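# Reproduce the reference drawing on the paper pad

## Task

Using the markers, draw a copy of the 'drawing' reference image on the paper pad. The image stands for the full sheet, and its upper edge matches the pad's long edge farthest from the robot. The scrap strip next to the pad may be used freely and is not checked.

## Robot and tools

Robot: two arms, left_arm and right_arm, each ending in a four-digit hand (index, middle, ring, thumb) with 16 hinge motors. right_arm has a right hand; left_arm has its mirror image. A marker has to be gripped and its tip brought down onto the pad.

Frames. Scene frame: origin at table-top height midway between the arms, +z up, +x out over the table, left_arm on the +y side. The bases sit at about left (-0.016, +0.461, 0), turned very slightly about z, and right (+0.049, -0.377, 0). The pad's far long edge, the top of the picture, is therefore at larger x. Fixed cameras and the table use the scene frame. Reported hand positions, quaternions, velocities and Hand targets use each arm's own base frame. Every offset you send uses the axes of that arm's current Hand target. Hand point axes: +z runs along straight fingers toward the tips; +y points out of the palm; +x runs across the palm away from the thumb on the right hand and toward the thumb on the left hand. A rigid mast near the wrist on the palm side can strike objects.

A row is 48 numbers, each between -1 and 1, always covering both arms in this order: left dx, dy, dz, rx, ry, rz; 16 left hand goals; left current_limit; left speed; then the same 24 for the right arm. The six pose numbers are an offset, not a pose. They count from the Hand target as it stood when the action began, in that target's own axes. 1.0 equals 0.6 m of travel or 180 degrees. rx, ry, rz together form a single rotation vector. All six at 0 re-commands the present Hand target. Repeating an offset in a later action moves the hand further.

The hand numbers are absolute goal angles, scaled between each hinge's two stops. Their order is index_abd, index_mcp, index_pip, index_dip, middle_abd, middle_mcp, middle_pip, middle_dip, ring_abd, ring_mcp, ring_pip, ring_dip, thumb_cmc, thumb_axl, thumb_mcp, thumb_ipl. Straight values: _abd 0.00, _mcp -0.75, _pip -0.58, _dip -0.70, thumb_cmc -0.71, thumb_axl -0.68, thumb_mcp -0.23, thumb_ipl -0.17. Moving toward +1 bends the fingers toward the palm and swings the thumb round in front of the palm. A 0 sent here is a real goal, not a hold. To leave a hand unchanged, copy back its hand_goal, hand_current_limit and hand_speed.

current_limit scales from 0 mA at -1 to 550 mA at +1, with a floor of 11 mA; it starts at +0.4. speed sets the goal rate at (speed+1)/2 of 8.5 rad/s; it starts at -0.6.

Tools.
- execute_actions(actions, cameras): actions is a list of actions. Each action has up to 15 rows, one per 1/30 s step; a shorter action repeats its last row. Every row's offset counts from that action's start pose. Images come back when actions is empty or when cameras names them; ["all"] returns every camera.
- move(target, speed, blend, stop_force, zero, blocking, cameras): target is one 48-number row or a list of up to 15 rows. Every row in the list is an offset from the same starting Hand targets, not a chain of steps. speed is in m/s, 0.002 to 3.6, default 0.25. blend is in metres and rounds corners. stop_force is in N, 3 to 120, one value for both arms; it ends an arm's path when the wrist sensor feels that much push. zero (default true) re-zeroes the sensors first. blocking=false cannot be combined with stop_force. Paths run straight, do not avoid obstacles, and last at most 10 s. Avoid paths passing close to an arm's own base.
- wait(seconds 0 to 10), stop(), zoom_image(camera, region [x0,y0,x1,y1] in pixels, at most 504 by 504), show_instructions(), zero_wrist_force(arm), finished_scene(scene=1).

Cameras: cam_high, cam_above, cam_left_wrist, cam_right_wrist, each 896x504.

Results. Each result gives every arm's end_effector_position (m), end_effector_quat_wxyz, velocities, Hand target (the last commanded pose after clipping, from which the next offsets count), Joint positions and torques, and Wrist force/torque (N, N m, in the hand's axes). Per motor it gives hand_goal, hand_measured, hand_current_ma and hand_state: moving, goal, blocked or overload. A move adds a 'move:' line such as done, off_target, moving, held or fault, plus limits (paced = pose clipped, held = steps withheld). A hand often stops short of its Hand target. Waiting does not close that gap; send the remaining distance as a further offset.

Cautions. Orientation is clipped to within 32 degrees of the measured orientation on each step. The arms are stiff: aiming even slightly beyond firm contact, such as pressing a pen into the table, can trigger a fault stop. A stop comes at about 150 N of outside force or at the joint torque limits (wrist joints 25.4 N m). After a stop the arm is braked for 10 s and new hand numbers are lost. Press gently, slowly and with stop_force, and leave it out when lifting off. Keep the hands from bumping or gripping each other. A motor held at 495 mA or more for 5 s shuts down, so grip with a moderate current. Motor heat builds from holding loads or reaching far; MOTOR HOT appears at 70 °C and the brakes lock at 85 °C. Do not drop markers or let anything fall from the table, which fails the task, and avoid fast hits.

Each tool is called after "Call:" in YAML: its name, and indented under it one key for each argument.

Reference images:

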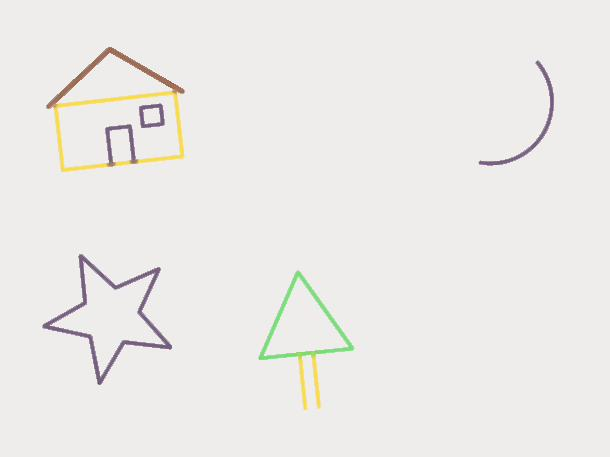

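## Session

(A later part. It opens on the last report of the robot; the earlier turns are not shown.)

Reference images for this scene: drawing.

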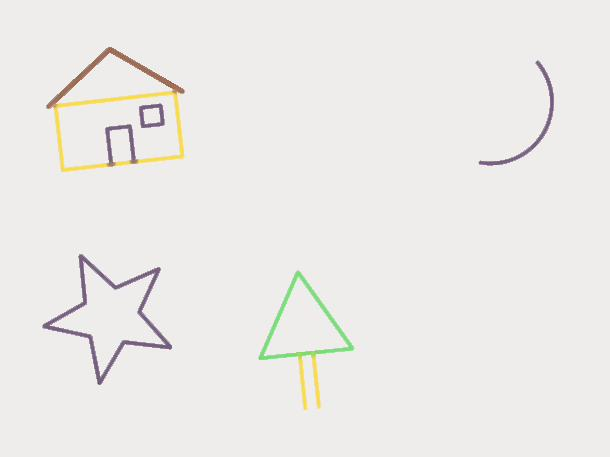

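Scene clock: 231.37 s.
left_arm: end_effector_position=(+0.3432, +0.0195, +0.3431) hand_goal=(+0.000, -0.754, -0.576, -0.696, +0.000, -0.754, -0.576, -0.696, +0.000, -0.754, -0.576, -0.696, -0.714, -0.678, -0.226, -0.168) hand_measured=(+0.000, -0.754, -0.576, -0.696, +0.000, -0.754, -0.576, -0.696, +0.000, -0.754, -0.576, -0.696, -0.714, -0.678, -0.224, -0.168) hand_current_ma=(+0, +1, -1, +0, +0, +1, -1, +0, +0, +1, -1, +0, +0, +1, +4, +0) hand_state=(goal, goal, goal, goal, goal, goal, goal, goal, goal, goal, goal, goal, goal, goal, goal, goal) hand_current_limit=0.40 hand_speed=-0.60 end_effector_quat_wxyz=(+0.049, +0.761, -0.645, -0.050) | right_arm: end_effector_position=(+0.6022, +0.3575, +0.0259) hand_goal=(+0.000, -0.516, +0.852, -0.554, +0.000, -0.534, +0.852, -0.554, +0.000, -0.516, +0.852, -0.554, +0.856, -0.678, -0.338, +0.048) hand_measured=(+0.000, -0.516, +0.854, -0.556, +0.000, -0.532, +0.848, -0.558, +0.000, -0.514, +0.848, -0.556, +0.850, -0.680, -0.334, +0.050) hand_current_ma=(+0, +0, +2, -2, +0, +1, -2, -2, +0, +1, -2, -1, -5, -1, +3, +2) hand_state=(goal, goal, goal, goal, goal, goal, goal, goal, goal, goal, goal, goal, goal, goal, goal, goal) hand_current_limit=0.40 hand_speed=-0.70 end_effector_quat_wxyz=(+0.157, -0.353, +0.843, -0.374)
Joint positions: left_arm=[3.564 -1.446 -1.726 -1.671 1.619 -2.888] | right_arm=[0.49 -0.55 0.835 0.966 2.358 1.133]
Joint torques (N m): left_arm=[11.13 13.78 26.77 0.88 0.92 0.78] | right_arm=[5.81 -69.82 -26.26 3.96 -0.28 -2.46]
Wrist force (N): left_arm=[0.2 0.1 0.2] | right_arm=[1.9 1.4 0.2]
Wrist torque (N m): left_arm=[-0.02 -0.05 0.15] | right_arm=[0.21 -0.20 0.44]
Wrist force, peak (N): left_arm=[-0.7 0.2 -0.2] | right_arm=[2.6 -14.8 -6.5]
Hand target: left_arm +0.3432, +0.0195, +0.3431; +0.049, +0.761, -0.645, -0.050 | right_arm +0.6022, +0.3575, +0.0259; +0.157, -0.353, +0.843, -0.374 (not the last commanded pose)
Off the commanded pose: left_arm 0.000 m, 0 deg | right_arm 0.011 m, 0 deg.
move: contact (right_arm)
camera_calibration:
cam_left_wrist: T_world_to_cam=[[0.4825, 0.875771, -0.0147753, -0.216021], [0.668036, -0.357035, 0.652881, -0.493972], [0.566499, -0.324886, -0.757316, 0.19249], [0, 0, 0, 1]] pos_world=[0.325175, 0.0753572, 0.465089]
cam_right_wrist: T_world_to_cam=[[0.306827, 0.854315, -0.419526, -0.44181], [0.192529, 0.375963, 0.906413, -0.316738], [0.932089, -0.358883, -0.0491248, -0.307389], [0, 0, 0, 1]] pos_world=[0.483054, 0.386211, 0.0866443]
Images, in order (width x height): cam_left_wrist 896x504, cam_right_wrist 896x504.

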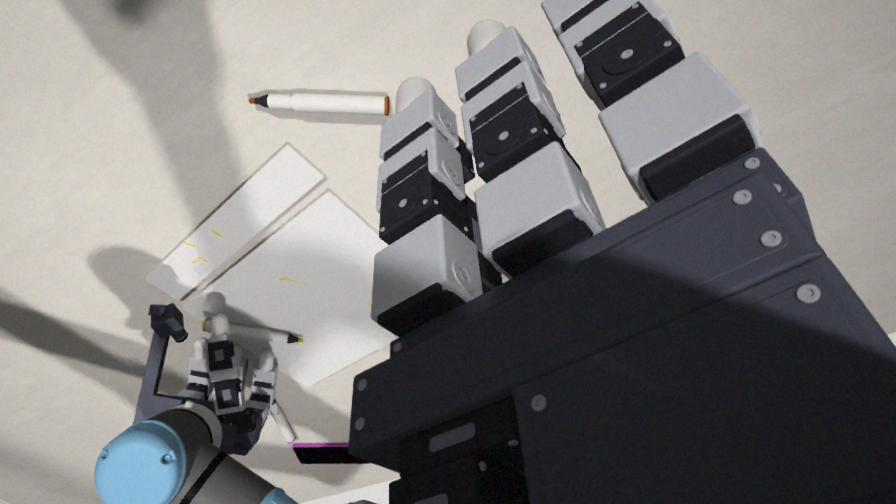

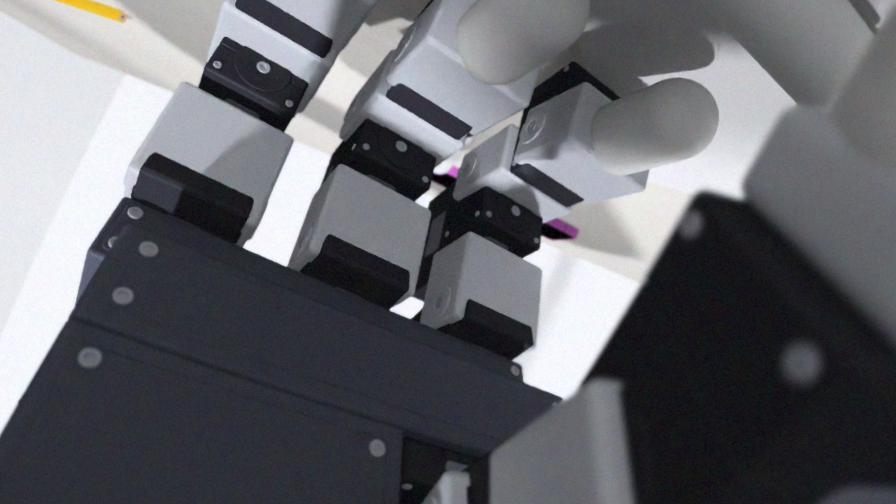

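Call:
move:
  target:
    - [0,0,0,0,0,0, 0,-0.754,-0.576,-0.696,0,-0.754,-0.576,-0.696,0,-0.754,-0.576,-0.696,-0.714,-0.678,-0.226,-0.168,0.4,-0.6, 0,-0.0075,-0.0067,0,0,0, 0,-0.516,0.853,-0.554,0,-0.534,0.853,-0.554,0,-0.516,0.853,-0.554,0.857,-0.677,-0.337,0.049,0.4,-0.7]
    - [0,0,0,0,0,0, 0,-0.754,-0.576,-0.696,0,-0.754,-0.576,-0.696,0,-0.754,-0.576,-0.696,-0.714,-0.678,-0.226,-0.168,0.4,-0.6, 0,-0.0242,0.0119,0,0,0, 0,-0.516,0.853,-0.554,0,-0.534,0.853,-0.554,0,-0.516,0.853,-0.554,0.857,-0.677,-0.337,0.049,0.4,-0.7]
  speed: 0.06
  blend: [0.003,0]

Call:
move:
  target: [0,0,0,0,0,0, 0,-0.754,-0.576,-0.696,0,-0.754,-0.576,-0.696,0,-0.754,-0.576,-0.696,-0.714,-0.678,-0.226,-0.168,0.4,-0.6, 0,0.0215,0.0194,0,0,0, 0,-0.516,0.853,-0.554,0,-0.534,0.853,-0.554,0,-0.516,0.853,-0.554,0.857,-0.677,-0.337,0.049,0.4,-0.7]
  speed: 0.03
  stop_force: 3
  cameras: ["cam_left_wrist","cam_right_wrist"]

Call:
zoom_image:
  camera: "cam_left_wrist"
  region: [140, 260, 340, 400]

Scene clock: 234.40 s.
left_arm: end_effector_position=(+0.3432, +0.0195, +0.3431) hand_goal=(+0.000, -0.754, -0.576, -0.696, +0.000, -0.754, -0.576, -0.696, +0.000, -0.754, -0.576, -0.696, -0.714, -0.678, -0.226, -0.168) hand_measured=(+0.000, -0.754, -0.576, -0.696, +0.000, -0.754, -0.576, -0.696, +0.000, -0.754, -0.576, -0.696, -0.714, -0.678, -0.224, -0.168) hand_current_ma=(+0, +1, -1, +0, +0, +1, -1, +0, +0, +1, -1, +0, +0, +1, +4, +0) hand_state=(goal, goal, goal, goal, goal, goal, goal, goal, goal, goal, goal, goal, goal, goal, goal, goal) hand_current_limit=0.40 hand_speed=-0.60 end_effector_quat_wxyz=(+0.049, +0.761, -0.645, -0.050) | right_arm: end_effector_position=(+0.6128, +0.3472, +0.0319) hand_goal=(+0.000, -0.516, +0.852, -0.554, +0.000, -0.534, +0.852, -0.554, +0.000, -0.516, +0.852, -0.554, +0.856, -0.678, -0.338, +0.048) hand_measured=(+0.000, -0.516, +0.852, -0.556, +0.000, -0.532, +0.848, -0.558, +0.000, -0.514, +0.848, -0.556, +0.850, -0.680, -0.334, +0.050) hand_current_ma=(+0, +0, +0, -2, +0, +1, -2, -2, +0, +1, -2, -1, -5, -1, +3, +2) hand_state=(goal, goal, goal, goal, goal, goal, goal, goal, goal, goal, goal, goal, goal, goal, goal, goal) hand_current_limit=0.40 hand_speed=-0.70 end_effector_quat_wxyz=(+0.157, -0.353, +0.843, -0.374)
Joint positions: left_arm=[3.564 -1.446 -1.726 -1.671 1.619 -2.888] | right_arm=[0.468 -0.554 0.821 0.963 2.351 1.104]
Joint torques (N m): left_arm=[10.36 15.25 26.48 1.05 0.77 0.77] | right_arm=[-8.1 -45.75 -24.54 -0.13 -0.79 -2.12]
Wrist force (N): left_arm=[0.0 0.2 -0.2] | right_arm=[1.6 1.7 0.5]
Wrist torque (N m): left_arm=[0.02 -0.03 0.14] | right_arm=[0.17 -0.17 0.45]
Wrist force, peak (N): left_arm=[-0.4 0.4 0.2] | right_arm=[1.9 2.1 0.4]
Hand target: left_arm +0.3432, +0.0195, +0.3431; +0.049, +0.761, -0.645, -0.050 | right_arm +0.6130, +0.3470, +0.0319; +0.157, -0.353, +0.843, -0.374
Off the commanded pose: left_arm 0.000 m, 0 deg | right_arm 0.000 m, 0 deg.
move: done

Scene clock: 236.10 s.
left_arm: end_effector_position=(+0.3432, +0.0195, +0.3431) hand_goal=(+0.000, -0.754, -0.576, -0.696, +0.000, -0.754, -0.576, -0.696, +0.000, -0.754, -0.576, -0.696, -0.714, -0.678, -0.226, -0.168) hand_measured=(+0.000, -0.754, -0.576, -0.696, +0.000, -0.754, -0.576, -0.696, +0.000, -0.754, -0.576, -0.696, -0.714, -0.678, -0.224, -0.168) hand_current_ma=(+0, +1, -1, +0, +0, +1, -1, +0, +0, +1, -1, +0, +0, +1, +4, +0) hand_state=(goal, goal, goal, goal, goal, goal, goal, goal, goal, goal, goal, goal, goal, goal, goal, goal) hand_current_limit=0.40 hand_speed=-0.60 end_effector_quat_wxyz=(+0.049, +0.761, -0.645, -0.050) | right_arm: end_effector_position=(+0.6129, +0.3470, +0.0200) hand_goal=(+0.000, -0.516, +0.852, -0.554, +0.000, -0.534, +0.852, -0.554, +0.000, -0.516, +0.852, -0.554, +0.856, -0.678, -0.338, +0.048) hand_measured=(+0.002, -0.528, +0.856, -0.556, +0.000, -0.534, +0.854, -0.558, +0.000, -0.516, +0.852, -0.556, +0.850, -0.680, -0.334, +0.050) hand_current_ma=(+0, -14, +3, -2, +0, +0, +0, -2, +0, +0, +0, -1, -5, -1, +3, +2) hand_state=(goal, goal, goal, goal, goal, goal, goal, goal, goal, goal, goal, goal, goal, goal, goal, goal) hand_current_limit=0.40 hand_speed=-0.70 end_effector_quat_wxyz=(+0.157, -0.353, +0.843, -0.375)
Joint positions: left_arm=[3.564 -1.446 -1.726 -1.671 1.619 -2.888] | right_arm=[0.468 -0.543 0.832 0.941 2.351 1.104]
Joint torques (N m): left_arm=[10.16 14.38 26.4 0.99 0.84 1.06] | right_arm=[4.68 -68.48 -24.18 3.78 -1.26 -2.18]
Wrist force (N): left_arm=[-0.1 0.2 0.1] | right_arm=[2.6 0.4 0.3]
Wrist torque (N m): left_arm=[0.01 -0.01 0.13] | right_arm=[0.20 -0.22 0.54]
Wrist force, peak (N): left_arm=[-0.4 0.4 0.2] | right_arm=[3.0 -16.7 -7.5]
Hand target: left_arm +0.3432, +0.0195, +0.3431; +0.049, +0.761, -0.645, -0.050 | right_arm +0.6129, +0.3470, +0.0200; +0.157, -0.353, +0.843, -0.374 (not the last commanded pose)
Off the commanded pose: left_arm 0.000 m, 0 deg | right_arm 0.005 m, 0 deg.
move: contact (right_arm)
camera_calibration:
cam_left_wrist: T_world_to_cam=[[0.4825, 0.875771, -0.0147753, -0.216021], [0.668036, -0.357035, 0.652881, -0.493972], [0.566499, -0.324886, -0.757316, 0.19249], [0, 0, 0, 1]] pos_world=[0.325175, 0.0753572, 0.465089]
cam_right_wrist: T_world_to_cam=[[0.306854, 0.854272, -0.419595, -0.438535], [0.19267, 0.37598, 0.906376, -0.309558], [0.932051, -0.358969, -0.0492215, -0.32149], [0, 0, 0, 1]] pos_world=[0.493854, 0.375611, 0.0807445]
Images, in order (width x height): cam_left_wrist 896x504, cam_right_wrist 896x504.

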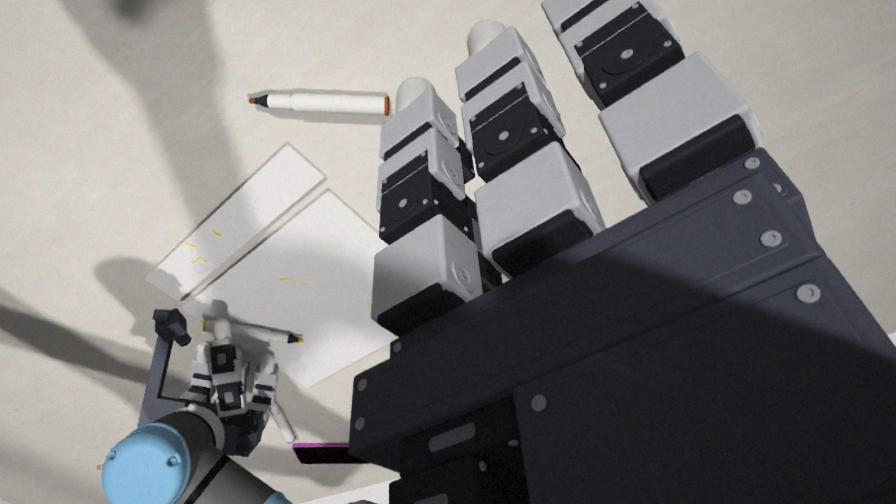

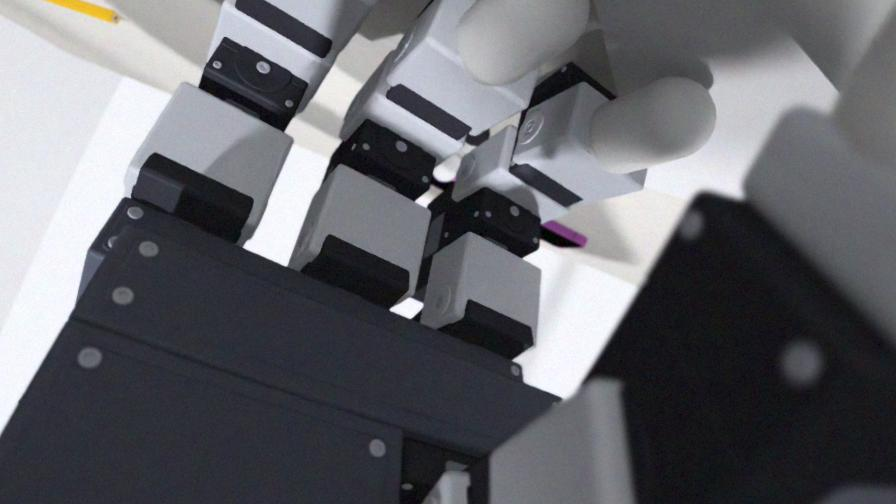

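Scaled by 2.520 from the camera's 896x504 image, which has a finer 1280x720 frame.

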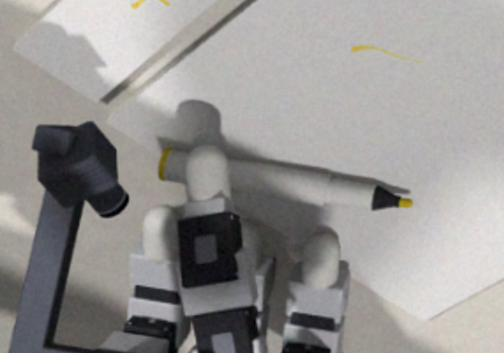

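Call:
move:
  target: [0,0,0,0,0,0, 0,-0.754,-0.576,-0.696,0,-0.754,-0.576,-0.696,0,-0.754,-0.576,-0.696,-0.714,-0.678,-0.226,-0.168,0.4,-0.6, 0,0.0131,-0.0163,0,0,0, 0,-0.516,0.853,-0.554,0,-0.534,0.853,-0.554,0,-0.516,0.853,-0.554,0.857,-0.677,-0.337,0.049,0.4,-0.7]
  speed: 0.03
  stop_force: 4
  cameras: ["cam_left_wrist","cam_right_wrist"]

Call:
zoom_image:
  camera: "cam_left_wrist"
  region: [140, 260, 340, 400]

Scene clock: 238.77 s.
left_arm: end_effector_position=(+0.3432, +0.0195, +0.3431) hand_goal=(+0.000, -0.754, -0.576, -0.696, +0.000, -0.754, -0.576, -0.696, +0.000, -0.754, -0.576, -0.696, -0.714, -0.678, -0.226, -0.168) hand_measured=(+0.000, -0.754, -0.576, -0.696, +0.000, -0.754, -0.576, -0.696, +0.000, -0.754, -0.576, -0.696, -0.714, -0.678, -0.224, -0.168) hand_current_ma=(+0, +1, -1, +0, +0, +1, -1, +0, +0, +1, -1, +0, +0, +1, +4, +0) hand_state=(goal, goal, goal, goal, goal, goal, goal, goal, goal, goal, goal, goal, goal, goal, goal, goal) hand_current_limit=0.40 hand_speed=-0.60 end_effector_quat_wxyz=(+0.049, +0.761, -0.645, -0.050) | right_arm: end_effector_position=(+0.6040, +0.3558, +0.0207) hand_goal=(+0.000, -0.516, +0.852, -0.554, +0.000, -0.534, +0.852, -0.554, +0.000, -0.516, +0.852, -0.554, +0.856, -0.678, -0.338, +0.048) hand_measured=(+0.002, -0.530, +0.848, -0.556, +0.000, -0.534, +0.852, -0.558, +0.000, -0.516, +0.852, -0.556, +0.850, -0.680, -0.334, +0.050) hand_current_ma=(+0, -17, -3, -2, +0, +0, +0, -2, +0, +0, +0, -1, -5, -1, +3, +2) hand_state=(goal, goal, goal, goal, goal, goal, goal, goal, goal, goal, goal, goal, goal, goal, goal, goal) hand_current_limit=0.40 hand_speed=-0.70 end_effector_quat_wxyz=(+0.157, -0.353, +0.843, -0.374)
Joint positions: left_arm=[3.564 -1.446 -1.726 -1.671 1.619 -2.888] | right_arm=[0.487 -0.545 0.838 0.954 2.357 1.128]
Joint torques (N m): left_arm=[11.05 14.71 27.3 1.09 0.82 0.77] | right_arm=[9.05 -69.57 -9.1 3.93 2.81 2.26]
Wrist force (N): left_arm=[-0.1 -0.1 0.3] | right_arm=[2.6 0.6 0.7]
Wrist torque (N m): left_arm=[-0.04 0.00 0.13] | right_arm=[0.19 -0.23 0.38]
Wrist force, peak (N): left_arm=[-0.2 0.5 0.4] | right_arm=[2.9 -0.7 0.6]
Hand target: left_arm +0.3432, +0.0195, +0.3431; +0.049, +0.761, -0.645, -0.050 | right_arm +0.6040, +0.3558, +0.0207; +0.157, -0.353, +0.843, -0.374
Off the commanded pose: left_arm 0.000 m, 0 deg | right_arm 0.000 m, 0 deg.
move: done
camera_calibration:
cam_left_wrist: T_world_to_cam=[[0.4825, 0.875771, -0.0147753, -0.216021], [0.668036, -0.357035, 0.652881, -0.493972], [0.566499, -0.324886, -0.757316, 0.19249], [0, 0, 0, 1]] pos_world=[0.325175, 0.0753572, 0.465089]
cam_right_wrist: T_world_to_cam=[[0.306774, 0.854303, -0.419591, -0.44297], [0.192635, 0.375993, 0.906378, -0.311755], [0.932084, -0.358881, -0.0492234, -0.309958], [0, 0, 0, 1]] pos_world=[0.484854, 0.384411, 0.0814445]
Images, in order (width x height): cam_left_wrist 896x504, cam_right_wrist 896x504.

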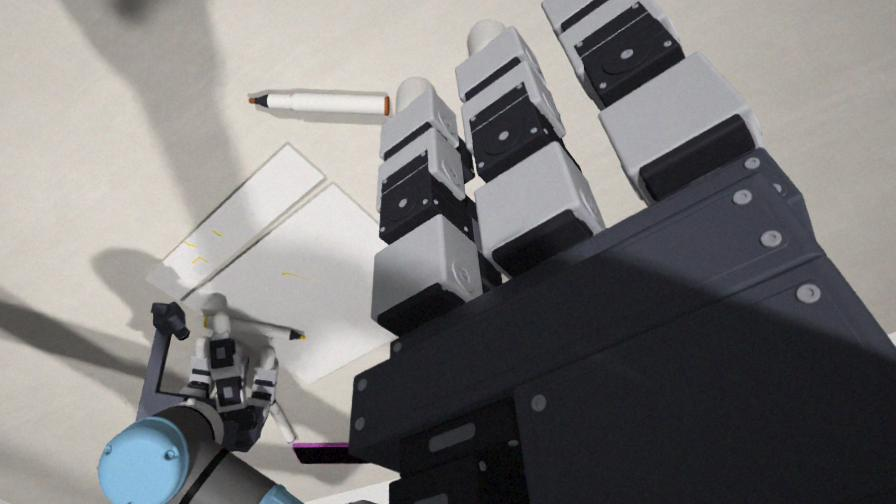

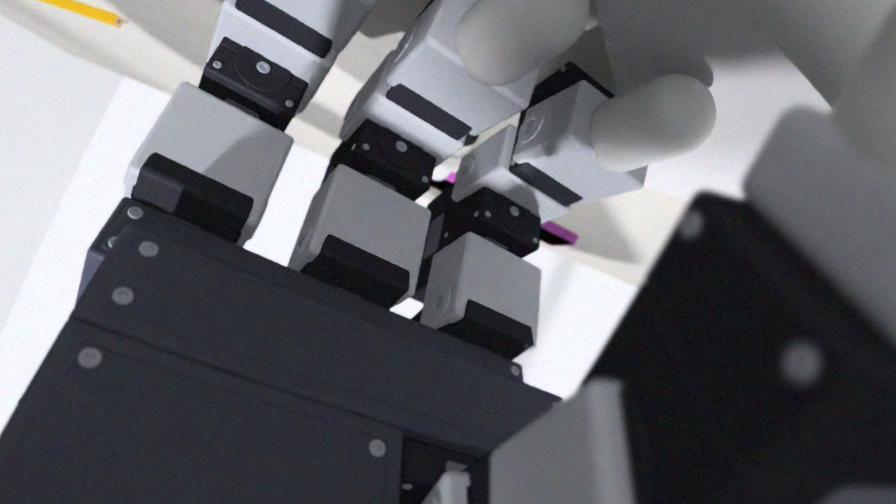

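Scaled by 2.520 from the camera's 896x504 image, which has a finer 1280x720 frame.

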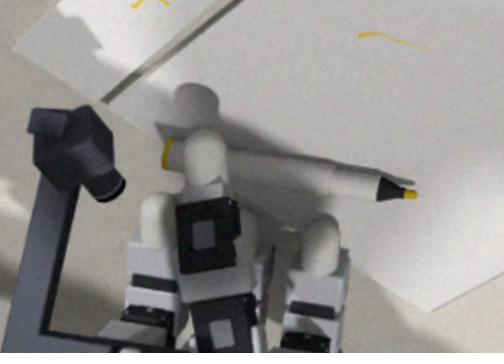

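Call:
move:
  target:
    - [0,0,0,0,0,0, 0,-0.754,-0.576,-0.696,0,-0.754,-0.576,-0.696,0,-0.754,-0.576,-0.696,-0.714,-0.678,-0.226,-0.168,0.4,-0.6, 0,-0.0024,-0.0022,0,0,0, 0,-0.516,0.853,-0.554,0,-0.534,0.853,-0.554,0,-0.516,0.853,-0.554,0.857,-0.677,-0.337,0.049,0.4,-0.7]
    - [0,0,0,0,0,0, 0,-0.754,-0.576,-0.696,0,-0.754,-0.576,-0.696,0,-0.754,-0.576,-0.696,-0.714,-0.678,-0.226,-0.168,0.4,-0.6, 0,0.0104,-0.0165,0,0,0, 0,-0.516,0.853,-0.554,0,-0.534,0.853,-0.554,0,-0.516,0.853,-0.554,0.857,-0.677,-0.337,0.049,0.4,-0.7]
  speed: 0.03
  cameras: ["cam_left_wrist","cam_right_wrist"]

Call:
zoom_image:
  camera: "cam_left_wrist"
  region: [140, 260, 340, 400]

Scene clock: 241.37 s.
left_arm: end_effector_position=(+0.3432, +0.0195, +0.3431) hand_goal=(+0.000, -0.754, -0.576, -0.696, +0.000, -0.754, -0.576, -0.696, +0.000, -0.754, -0.576, -0.696, -0.714, -0.678, -0.226, -0.168) hand_measured=(+0.000, -0.754, -0.576, -0.696, +0.000, -0.754, -0.576, -0.696, +0.000, -0.754, -0.576, -0.696, -0.714, -0.678, -0.224, -0.168) hand_current_ma=(+0, +1, -1, +0, +0, +1, -1, +0, +0, +1, -1, +0, +0, +1, +4, +0) hand_state=(goal, goal, goal, goal, goal, goal, goal, goal, goal, goal, goal, goal, goal, goal, goal, goal) hand_current_limit=0.40 hand_speed=-0.60 end_effector_quat_wxyz=(+0.049, +0.761, -0.645, -0.050) | right_arm: end_effector_position=(+0.5959, +0.3637, +0.0227) hand_goal=(+0.000, -0.516, +0.852, -0.554, +0.000, -0.534, +0.852, -0.554, +0.000, -0.516, +0.852, -0.554, +0.856, -0.678, -0.338, +0.048) hand_measured=(+0.002, -0.526, +0.846, -0.556, +0.000, -0.534, +0.852, -0.558, +0.000, -0.516, +0.852, -0.556, +0.850, -0.680, -0.334, +0.050) hand_current_ma=(+0, -12, -4, -2, +0, +0, +0, -2, +0, +0, +0, -1, -5, -1, +3, +2) hand_state=(goal, goal, goal, goal, goal, goal, goal, goal, goal, goal, goal, goal, goal, goal, goal, goal) hand_current_limit=0.40 hand_speed=-0.70 end_effector_quat_wxyz=(+0.157, -0.353, +0.843, -0.374)
Joint positions: left_arm=[3.564 -1.446 -1.726 -1.671 1.619 -2.888] | right_arm=[0.503 -0.547 0.842 0.969 2.362 1.151]
Joint torques (N m): left_arm=[9.57 14.1 27.68 1.06 0.72 0.88] | right_arm=[9.89 -66.03 -10.15 3.7 2.8 1.9]
Wrist force (N): left_arm=[0.1 0.0 0.2] | right_arm=[2.4 0.8 1.0]
Wrist torque (N m): left_arm=[-0.02 -0.03 0.15] | right_arm=[0.20 -0.21 0.36]
Wrist force, peak (N): left_arm=[-0.2 0.3 0.4] | right_arm=[2.6 1.5 1.0]
Hand target: left_arm +0.3432, +0.0195, +0.3431; +0.049, +0.761, -0.645, -0.050 | right_arm +0.5958, +0.3639, +0.0227; +0.157, -0.353, +0.843, -0.374
Off the commanded pose: left_arm 0.000 m, 0 deg | right_arm 0.000 m, 0 deg.
move: done
camera_calibration:
cam_left_wrist: T_world_to_cam=[[0.4825, 0.875771, -0.0147753, -0.216021], [0.668036, -0.357035, 0.652881, -0.493972], [0.566499, -0.324886, -0.757316, 0.19249], [0, 0, 0, 1]] pos_world=[0.325175, 0.0753572, 0.465089]
cam_right_wrist: T_world_to_cam=[[0.306814, 0.854288, -0.419591, -0.446525], [0.19255, 0.376025, 0.906383, -0.315007], [0.932089, -0.358883, -0.0491237, -0.299542], [0, 0, 0, 1]] pos_world=[0.476854, 0.392411, 0.0834443]
Images, in order (width x height): cam_left_wrist 896x504, cam_right_wrist 896x504.

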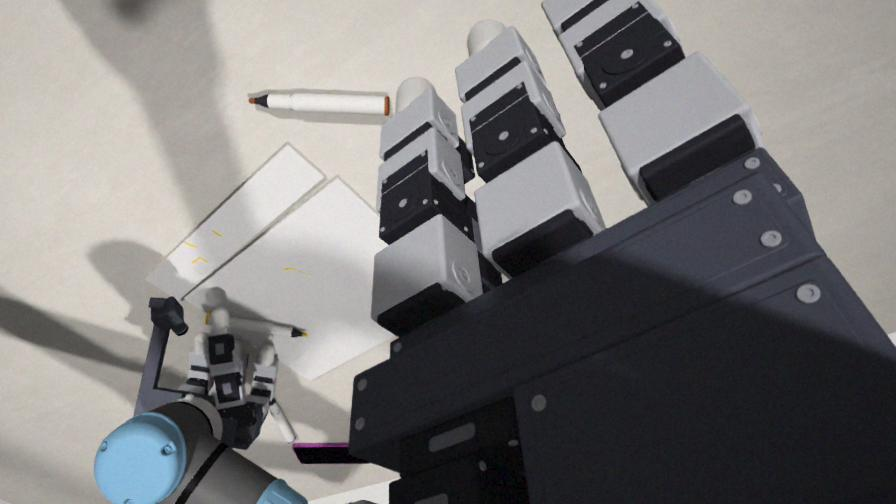

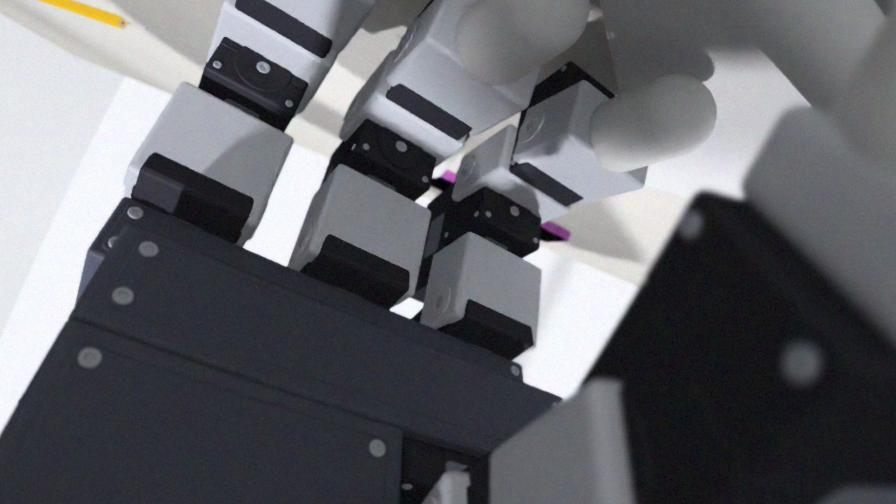

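Scaled by 2.520 from the camera's 896x504 image, which has a finer 1280x720 frame.

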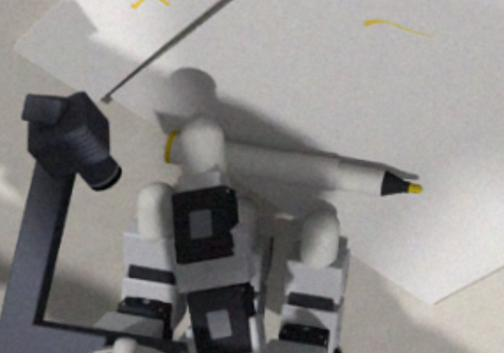

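Call:
zoom_image:
  camera: "cam_right_wrist"
  region: [430, 0, 896, 240]

Scaled by 1.082 from the camera's 896x504 image, which has a finer 1280x720 frame.

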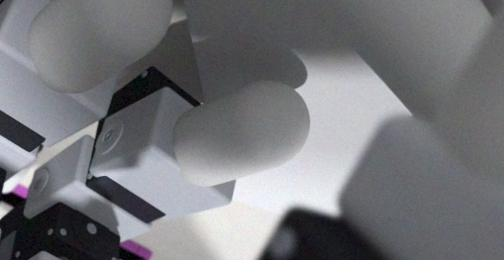

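Call:
move:
  target:
    - [0,0,0,0,0,0, 0,-0.754,-0.576,-0.696,0,-0.754,-0.576,-0.696,0,-0.754,-0.576,-0.696,-0.714,-0.678,-0.226,-0.168,0.4,-0.6, 0,-0.0050,-0.0045,0,0,0, 0,-0.516,0.853,-0.554,0,-0.534,0.853,-0.554,0,-0.516,0.853,-0.554,0.857,-0.677,-0.337,0.049,0.4,-0.7]
    - [0,0,0,0,0,0, 0,-0.754,-0.576,-0.696,0,-0.754,-0.576,-0.696,0,-0.754,-0.576,-0.696,-0.714,-0.678,-0.226,-0.168,0.4,-0.6, 0,0.0062,-0.0168,0,0,0, 0,-0.516,0.853,-0.554,0,-0.534,0.853,-0.554,0,-0.516,0.853,-0.554,0.857,-0.677,-0.337,0.049,0.4,-0.7]
    - [0,0,0,0,0,0, 0,-0.754,-0.576,-0.696,0,-0.754,-0.576,-0.696,0,-0.754,-0.576,-0.696,-0.714,-0.678,-0.226,-0.168,0.4,-0.6, 0,0.0105,-0.0130,0,0,0, 0,-0.516,0.853,-0.554,0,-0.534,0.853,-0.554,0,-0.516,0.853,-0.554,0.857,-0.677,-0.337,0.049,0.4,-0.7]
  speed: 0.03
  cameras: ["cam_left_wrist","cam_right_wrist"]

Call:
zoom_image:
  camera: "cam_left_wrist"
  region: [140, 260, 340, 400]

Scene clock: 244.50 s.
left_arm: end_effector_position=(+0.3432, +0.0195, +0.3431) hand_goal=(+0.000, -0.754, -0.576, -0.696, +0.000, -0.754, -0.576, -0.696, +0.000, -0.754, -0.576, -0.696, -0.714, -0.678, -0.226, -0.168) hand_measured=(+0.000, -0.754, -0.576, -0.696, +0.000, -0.754, -0.576, -0.696, +0.000, -0.754, -0.576, -0.696, -0.714, -0.678, -0.224, -0.168) hand_current_ma=(+0, +1, -1, +0, +0, +1, -1, +0, +0, +1, -1, +0, +0, +1, +4, +0) hand_state=(goal, goal, goal, goal, goal, goal, goal, goal, goal, goal, goal, goal, goal, goal, goal, goal) hand_current_limit=0.40 hand_speed=-0.60 end_effector_quat_wxyz=(+0.049, +0.761, -0.645, -0.050) | right_arm: end_effector_position=(+0.5887, +0.3709, +0.0233) hand_goal=(+0.000, -0.516, +0.852, -0.554, +0.000, -0.534, +0.852, -0.554, +0.000, -0.516, +0.852, -0.554, +0.856, -0.678, -0.338, +0.048) hand_measured=(+0.002, -0.538, +0.898, -0.556, +0.000, -0.534, +0.852, -0.558, +0.000, -0.516, +0.852, -0.556, +0.850, -0.680, -0.334, +0.050) hand_current_ma=(+0, -35, +93, -2, +0, +0, +0, -2, +0, +0, +0, -1, -5, -1, +3, +2) hand_state=(goal, blocked, blocked, goal, goal, goal, goal, goal, goal, goal, goal, goal, goal, goal, goal, goal) hand_current_limit=0.40 hand_speed=-0.70 end_effector_quat_wxyz=(+0.157, -0.353, +0.843, -0.375)
Joint positions: left_arm=[3.564 -1.446 -1.726 -1.671 1.619 -2.888] | right_arm=[0.519 -0.548 0.845 0.982 2.366 1.172]
Joint torques (N m): left_arm=[11.25 14.61 27.43 1.05 0.86 0.89] | right_arm=[11.19 -40.05 -6.55 -0.5 -1.18 1.69]
Wrist force (N): left_arm=[0.1 0.2 0.2] | right_arm=[3.7 -10.8 -5.2]
Wrist torque (N m): left_arm=[-0.01 -0.01 0.14] | right_arm=[0.32 -0.36 0.61]
Wrist force, peak (N): left_arm=[-0.1 0.4 0.3] | right_arm=[3.7 -10.8 -5.2]
Hand target: left_arm +0.3432, +0.0195, +0.3431; +0.049, +0.761, -0.645, -0.050 | right_arm +0.5886, +0.3709, +0.0233; +0.157, -0.353, +0.843, -0.374
Off the commanded pose: left_arm 0.000 m, 0 deg | right_arm 0.000 m, 0 deg.
move: done
camera_calibration:
cam_left_wrist: T_world_to_cam=[[0.4825, 0.875771, -0.0147753, -0.216021], [0.668036, -0.357035, 0.652881, -0.493972], [0.566499, -0.324886, -0.757316, 0.19249], [0, 0, 0, 1]] pos_world=[0.325175, 0.0753572, 0.465089]
cam_right_wrist: T_world_to_cam=[[0.306899, 0.854268, -0.419569, -0.450133], [0.192577, 0.375986, 0.906393, -0.316813], [0.932055, -0.358971, -0.0491223, -0.290109], [0, 0, 0, 1]] pos_world=[0.469554, 0.399511, 0.0840443]
Images, in order (width x height): cam_left_wrist 896x504, cam_right_wrist 896x504.

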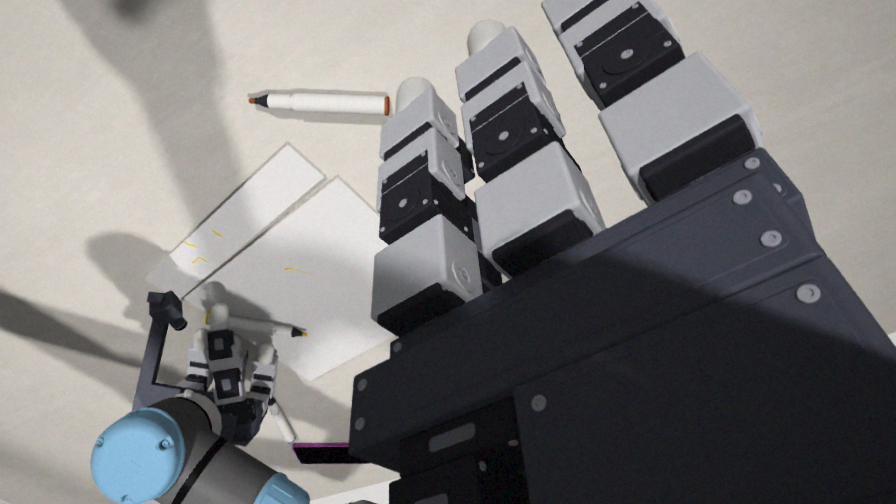

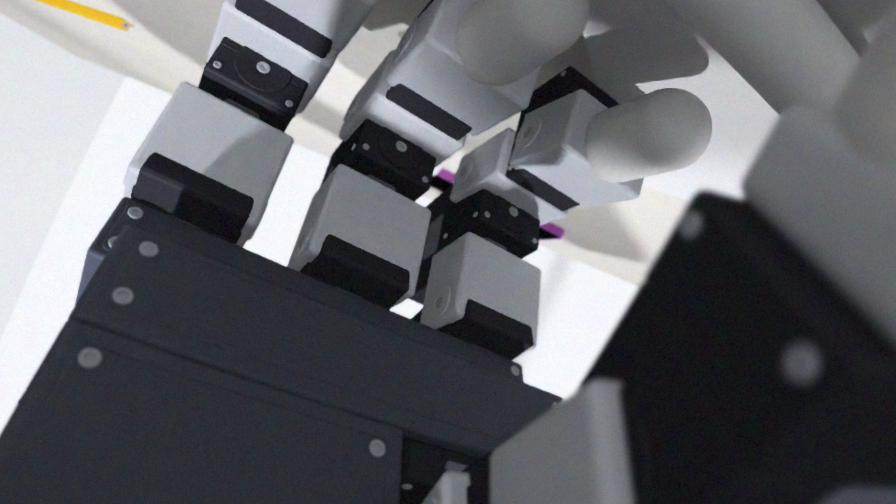

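Scaled by 2.520 from the camera's 896x504 image, which has a finer 1280x720 frame.

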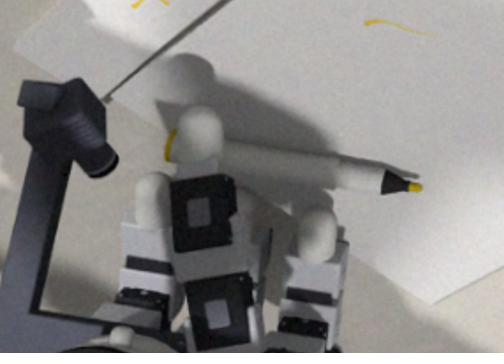

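Call:
zoom_image:
  camera: "cam_right_wrist"
  region: [560, 0, 896, 220]

Scaled by 1.500 from the camera's 896x504 image, which has a finer 1280x720 frame.

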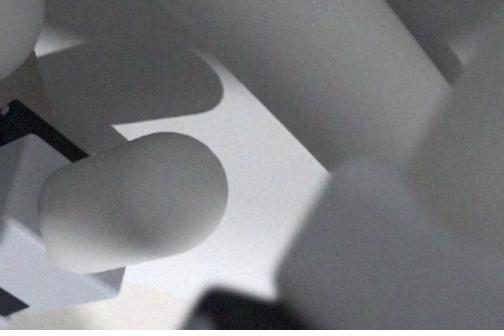

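Call:
move:
  target:
    - [0,0,0,0,0,0, 0,-0.754,-0.576,-0.696,0,-0.754,-0.576,-0.696,0,-0.754,-0.576,-0.696,-0.714,-0.678,-0.226,-0.168,0.4,-0.6, 0,-0.0037,-0.0033,0,0,0, 0,-0.516,0.853,-0.554,0,-0.534,0.853,-0.554,0,-0.516,0.853,-0.554,0.857,-0.677,-0.337,0.049,0.4,-0.7]
    - [0,0,0,0,0,0, 0,-0.754,-0.576,-0.696,0,-0.754,-0.576,-0.696,0,-0.754,-0.576,-0.696,-0.714,-0.678,-0.226,-0.168,0.4,-0.6, 0,0.0120,-0.0207,0,0,0, 0,-0.516,0.853,-0.554,0,-0.534,0.853,-0.554,0,-0.516,0.853,-0.554,0.857,-0.677,-0.337,0.049,0.4,-0.7]
    - [0,0,0,0,0,0, 0,-0.754,-0.576,-0.696,0,-0.754,-0.576,-0.696,0,-0.754,-0.576,-0.696,-0.714,-0.678,-0.226,-0.168,0.4,-0.6, 0,0.0130,-0.0198,0,0,0, 0,-0.516,0.853,-0.554,0,-0.534,0.853,-0.554,0,-0.516,0.853,-0.554,0.857,-0.677,-0.337,0.049,0.4,-0.7]
  speed: 0.03
  cameras: ["cam_left_wrist","cam_right_wrist"]

Call:
zoom_image:
  camera: "cam_right_wrist"
  region: [560, 0, 896, 220]

Scene clock: 248.93 s.
left_arm: end_effector_position=(+0.3432, +0.0195, +0.3431) hand_goal=(+0.000, -0.754, -0.576, -0.696, +0.000, -0.754, -0.576, -0.696, +0.000, -0.754, -0.576, -0.696, -0.714, -0.678, -0.226, -0.168) hand_measured=(+0.000, -0.754, -0.576, -0.696, +0.000, -0.754, -0.576, -0.696, +0.000, -0.754, -0.576, -0.696, -0.714, -0.678, -0.224, -0.168) hand_current_ma=(+0, +1, -1, +0, +0, +1, -1, +0, +0, +1, -1, +0, +0, +1, +4, +0) hand_state=(goal, goal, goal, goal, goal, goal, goal, goal, goal, goal, goal, goal, goal, goal, goal, goal) hand_current_limit=0.40 hand_speed=-0.60 end_effector_quat_wxyz=(+0.049, +0.761, -0.645, -0.050) | right_arm: end_effector_position=(+0.5787, +0.3806, +0.0257) hand_goal=(+0.000, -0.516, +0.852, -0.554, +0.000, -0.534, +0.852, -0.554, +0.000, -0.516, +0.852, -0.554, +0.856, -0.678, -0.338, +0.048) hand_measured=(+0.000, -0.516, +0.854, -0.556, +0.000, -0.534, +0.852, -0.558, +0.000, -0.516, +0.852, -0.556, +0.850, -0.680, -0.334, +0.050) hand_current_ma=(+0, -1, +2, -2, +0, +0, +0, -2, +0, +0, +0, -1, -5, -1, +3, +2) hand_state=(goal, goal, moving, goal, goal, goal, goal, goal, goal, goal, goal, goal, goal, goal, goal, goal) hand_current_limit=0.40 hand_speed=-0.70 end_effector_quat_wxyz=(+0.157, -0.353, +0.843, -0.375)
Joint positions: left_arm=[3.564 -1.446 -1.726 -1.671 1.619 -2.888] | right_arm=[0.54 -0.549 0.846 1.002 2.372 1.201]
Joint torques (N m): left_arm=[9.23 13.81 26.05 1 0.91 0.96] | right_arm=[7.93 -44.89 -9.09 -0.03 2.54 1.9]
Wrist force (N): left_arm=[-0.2 0.7 0.1] | right_arm=[2.0 -0.9 -0.7]
Wrist torque (N m): left_arm=[0.07 0.00 0.11] | right_arm=[0.22 -0.24 0.37]
Wrist force, peak (N): left_arm=[-0.2 0.7 0.1] | right_arm=[3.6 -11.2 -5.7]
Hand target: left_arm +0.3432, +0.0195, +0.3431; +0.049, +0.761, -0.645, -0.050 | right_arm +0.5786, +0.3807, +0.0254; +0.157, -0.353, +0.843, -0.374
Off the commanded pose: left_arm 0.000 m, 0 deg | right_arm 0.000 m, 0 deg.
move: done
camera_calibration:
cam_left_wrist: T_world_to_cam=[[0.4825, 0.875771, -0.0147753, -0.216021], [0.668036, -0.357035, 0.652881, -0.493972], [0.566499, -0.324886, -0.757316, 0.19249], [0, 0, 0, 1]] pos_world=[0.325175, 0.0753572, 0.465089]
cam_right_wrist: T_world_to_cam=[[0.306833, 0.854228, -0.419699, -0.45437], [0.192704, 0.376079, 0.906328, -0.320838], [0.932051, -0.358969, -0.0492196, -0.277143], [0, 0, 0, 1]] pos_world=[0.459554, 0.409311, 0.0864444]
Images, in order (width x height): cam_left_wrist 896x504, cam_right_wrist 896x504.

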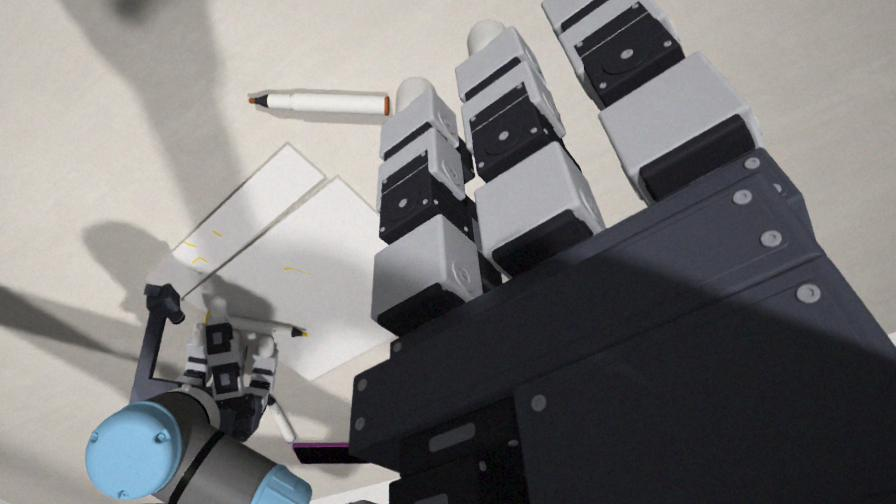

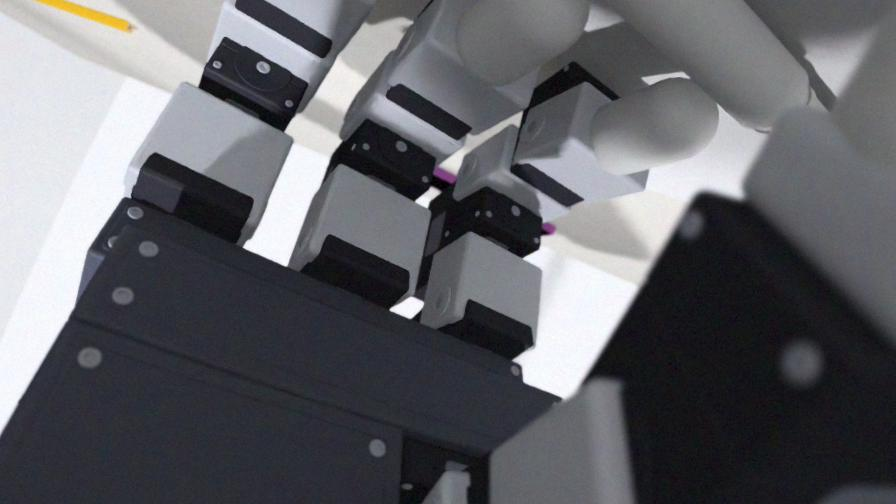

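Scaled by 1.500 from the camera's 896x504 image, which has a finer 1280x720 frame.

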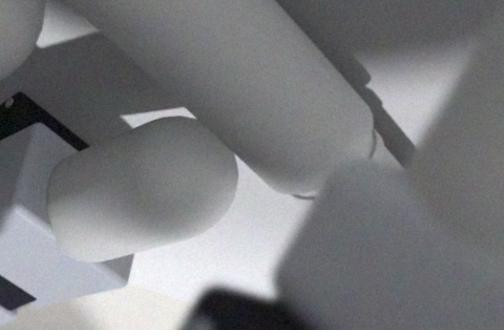

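Call:
move:
  target: [0,0,0,0,0,0, 0,-0.754,-0.576,-0.696,0,-0.754,-0.576,-0.696,0,-0.754,-0.576,-0.696,-0.714,-0.678,-0.226,-0.168,0.4,-0.6, 0,0,0,0,0,0, 0,-0.516,0.853,-0.554,0,-0.534,0.853,-0.554,0,-0.516,0.853,-0.554,0.857,-0.677,-0.12,0.09,0.4,-0.8]
  speed: 0.1

Call:
move:
  target: [0,0,0,0,0,0, 0,-0.754,-0.576,-0.696,0,-0.754,-0.576,-0.696,0,-0.754,-0.576,-0.696,-0.714,-0.678,-0.226,-0.168,0.4,-0.6, 0,0,0,0,0,0, 0,-0.516,0.853,-0.554,0,-0.534,0.853,-0.554,0,-0.516,0.853,-0.554,0.857,-0.677,0.25,0.27,0.74,-0.92]
  speed: 0.1
  cameras: ["cam_left_wrist","cam_right_wrist"]

Call:
zoom_image:
  camera: "cam_left_wrist"
  region: [140, 260, 340, 400]

Scene clock: 250.20 s.
left_arm: end_effector_position=(+0.3432, +0.0195, +0.3431) hand_goal=(+0.000, -0.754, -0.576, -0.696, +0.000, -0.754, -0.576, -0.696, +0.000, -0.754, -0.576, -0.696, -0.714, -0.678, -0.226, -0.168) hand_measured=(+0.000, -0.754, -0.576, -0.696, +0.000, -0.754, -0.576, -0.696, +0.000, -0.754, -0.576, -0.696, -0.714, -0.678, -0.224, -0.168) hand_current_ma=(+0, +1, -1, +0, +0, +1, -1, +0, +0, +1, -1, +0, +0, +1, +4, +0) hand_state=(goal, goal, goal, goal, goal, goal, goal, goal, goal, goal, goal, goal, goal, goal, goal, goal) hand_current_limit=0.40 hand_speed=-0.60 end_effector_quat_wxyz=(+0.049, +0.761, -0.645, -0.050) | right_arm: end_effector_position=(+0.5786, +0.3807, +0.0254) hand_goal=(+0.000, -0.516, +0.852, -0.554, +0.000, -0.534, +0.852, -0.554, +0.000, -0.516, +0.852, -0.554, +0.856, -0.678, -0.120, +0.090) hand_measured=(+0.000, -0.520, +0.860, -0.556, +0.000, -0.534, +0.852, -0.558, +0.000, -0.516, +0.852, -0.556, +0.850, -0.680, -0.120, +0.088) hand_current_ma=(+0, -3, +6, -2, +0, +0, +0, -2, +0, +0, +0, -1, -5, -1, +0, -1) hand_state=(goal, goal, goal, goal, goal, goal, goal, goal, goal, goal, goal, goal, goal, goal, goal, goal) hand_current_limit=0.40 hand_speed=-0.80 end_effector_quat_wxyz=(+0.157, -0.353, +0.843, -0.375)
Joint positions: left_arm=[3.564 -1.446 -1.726 -1.671 1.619 -2.888] | right_arm=[0.54 -0.549 0.846 1.002 2.372 1.201]
Joint torques (N m): left_arm=[11.18 13.29 26.93 0.89 0.9 0.87] | right_arm=[8.73 -45.35 -7.32 0.01 1.98 1.91]
Wrist force (N): left_arm=[0.0 0.1 -0.1] | right_arm=[2.5 -1.5 -1.3]
Wrist torque (N m): left_arm=[0.02 -0.02 0.14] | right_arm=[0.26 -0.26 0.40]
Wrist force, peak (N): left_arm=[-0.1 0.5 0.0] | right_arm=[2.5 -1.5 -1.3]
Hand target: left_arm +0.3432, +0.0195, +0.3431; +0.049, +0.761, -0.645, -0.050 | right_arm +0.5786, +0.3807, +0.0254; +0.157, -0.353, +0.843, -0.374
Off the commanded pose: left_arm 0.000 m, 0 deg | right_arm 0.000 m, 0 deg.
move: done

Scene clock: 251.57 s.
left_arm: end_effector_position=(+0.3432, +0.0195, +0.3431) hand_goal=(+0.000, -0.754, -0.576, -0.696, +0.000, -0.754, -0.576, -0.696, +0.000, -0.754, -0.576, -0.696, -0.714, -0.678, -0.226, -0.168) hand_measured=(+0.000, -0.754, -0.576, -0.696, +0.000, -0.754, -0.576, -0.696, +0.000, -0.754, -0.576, -0.696, -0.714, -0.678, -0.224, -0.168) hand_current_ma=(+0, +1, -1, +0, +0, +1, -1, +0, +0, +1, -1, +0, +0, +1, +4, +0) hand_state=(goal, goal, goal, goal, goal, goal, goal, goal, goal, goal, goal, goal, goal, goal, goal, goal) hand_current_limit=0.40 hand_speed=-0.60 end_effector_quat_wxyz=(+0.049, +0.761, -0.645, -0.050) | right_arm: end_effector_position=(+0.5786, +0.3807, +0.0254) hand_goal=(+0.000, -0.516, +0.852, -0.554, +0.000, -0.534, +0.852, -0.554, +0.000, -0.516, +0.852, -0.554, +0.856, -0.678, +0.250, +0.270) hand_measured=(+0.000, -0.520, +0.860, -0.556, +0.000, -0.554, +0.848, -0.556, +0.000, -0.516, +0.852, -0.556, +0.860, -0.676, +0.040, +0.244) hand_current_ma=(+0, -3, +7, -2, +0, -30, -2, -2, +0, +0, +0, -1, +2, +1, -478, -65) hand_state=(goal, goal, goal, goal, goal, blocked, goal, goal, goal, goal, goal, goal, goal, goal, blocked, blocked) hand_current_limit=0.74 hand_speed=-0.92 end_effector_quat_wxyz=(+0.157, -0.353, +0.843, -0.375)
Joint positions: left_arm=[3.564 -1.446 -1.726 -1.671 1.619 -2.888] | right_arm=[0.54 -0.549 0.846 1.002 2.372 1.201]
Joint torques (N m): left_arm=[9.92 14.56 25.45 0.96 0.74 0.82] | right_arm=[8.38 -44.72 -9.73 -0.16 1.44 2.09]
Wrist force (N): left_arm=[-0.4 -0.1 0.2] | right_arm=[2.3 -4.3 -4.8]
Wrist torque (N m): left_arm=[-0.04 0.04 0.10] | right_arm=[0.02 -0.20 0.34]
Wrist force, peak (N): left_arm=[-0.1 0.4 0.4] | right_arm=[2.3 -4.3 -4.8]
Hand target: left_arm +0.3432, +0.0195, +0.3431; +0.049, +0.761, -0.645, -0.050 | right_arm +0.5786, +0.3807, +0.0254; +0.157, -0.353, +0.843, -0.374
Off the commanded pose: left_arm 0.000 m, 0 deg | right_arm 0.000 m, 0 deg.
move: done
camera_calibration:
cam_left_wrist: T_world_to_cam=[[0.4825, 0.875771, -0.0147753, -0.216021], [0.668036, -0.357035, 0.652881, -0.493972], [0.566499, -0.324886, -0.757316, 0.19249], [0, 0, 0, 1]] pos_world=[0.325175, 0.0753572, 0.465089]
cam_right_wrist: T_world_to_cam=[[0.306774, 0.854303, -0.419591, -0.454522], [0.192635, 0.375993, 0.906378, -0.320613], [0.932084, -0.358881, -0.0492234, -0.277075], [0, 0, 0, 1]] pos_world=[0.459454, 0.409411, 0.0862445]
Images, in order (width x height): cam_left_wrist 896x504, cam_right_wrist 896x504.

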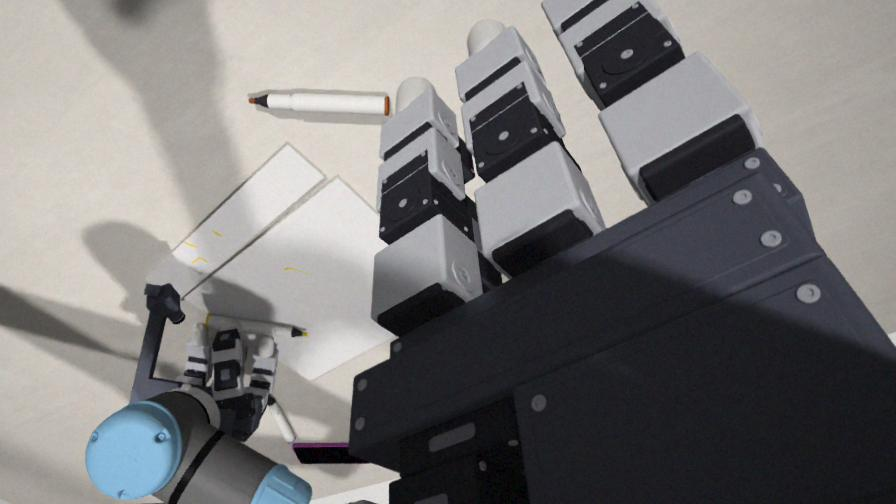

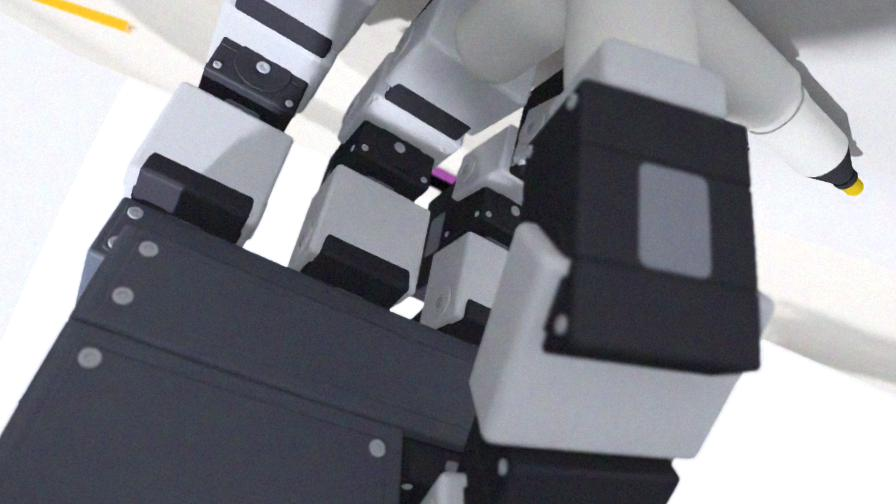

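Scaled by 2.520 from the camera's 896x504 image, which has a finer 1280x720 frame.

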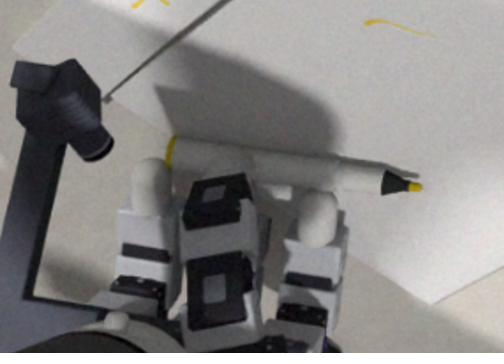

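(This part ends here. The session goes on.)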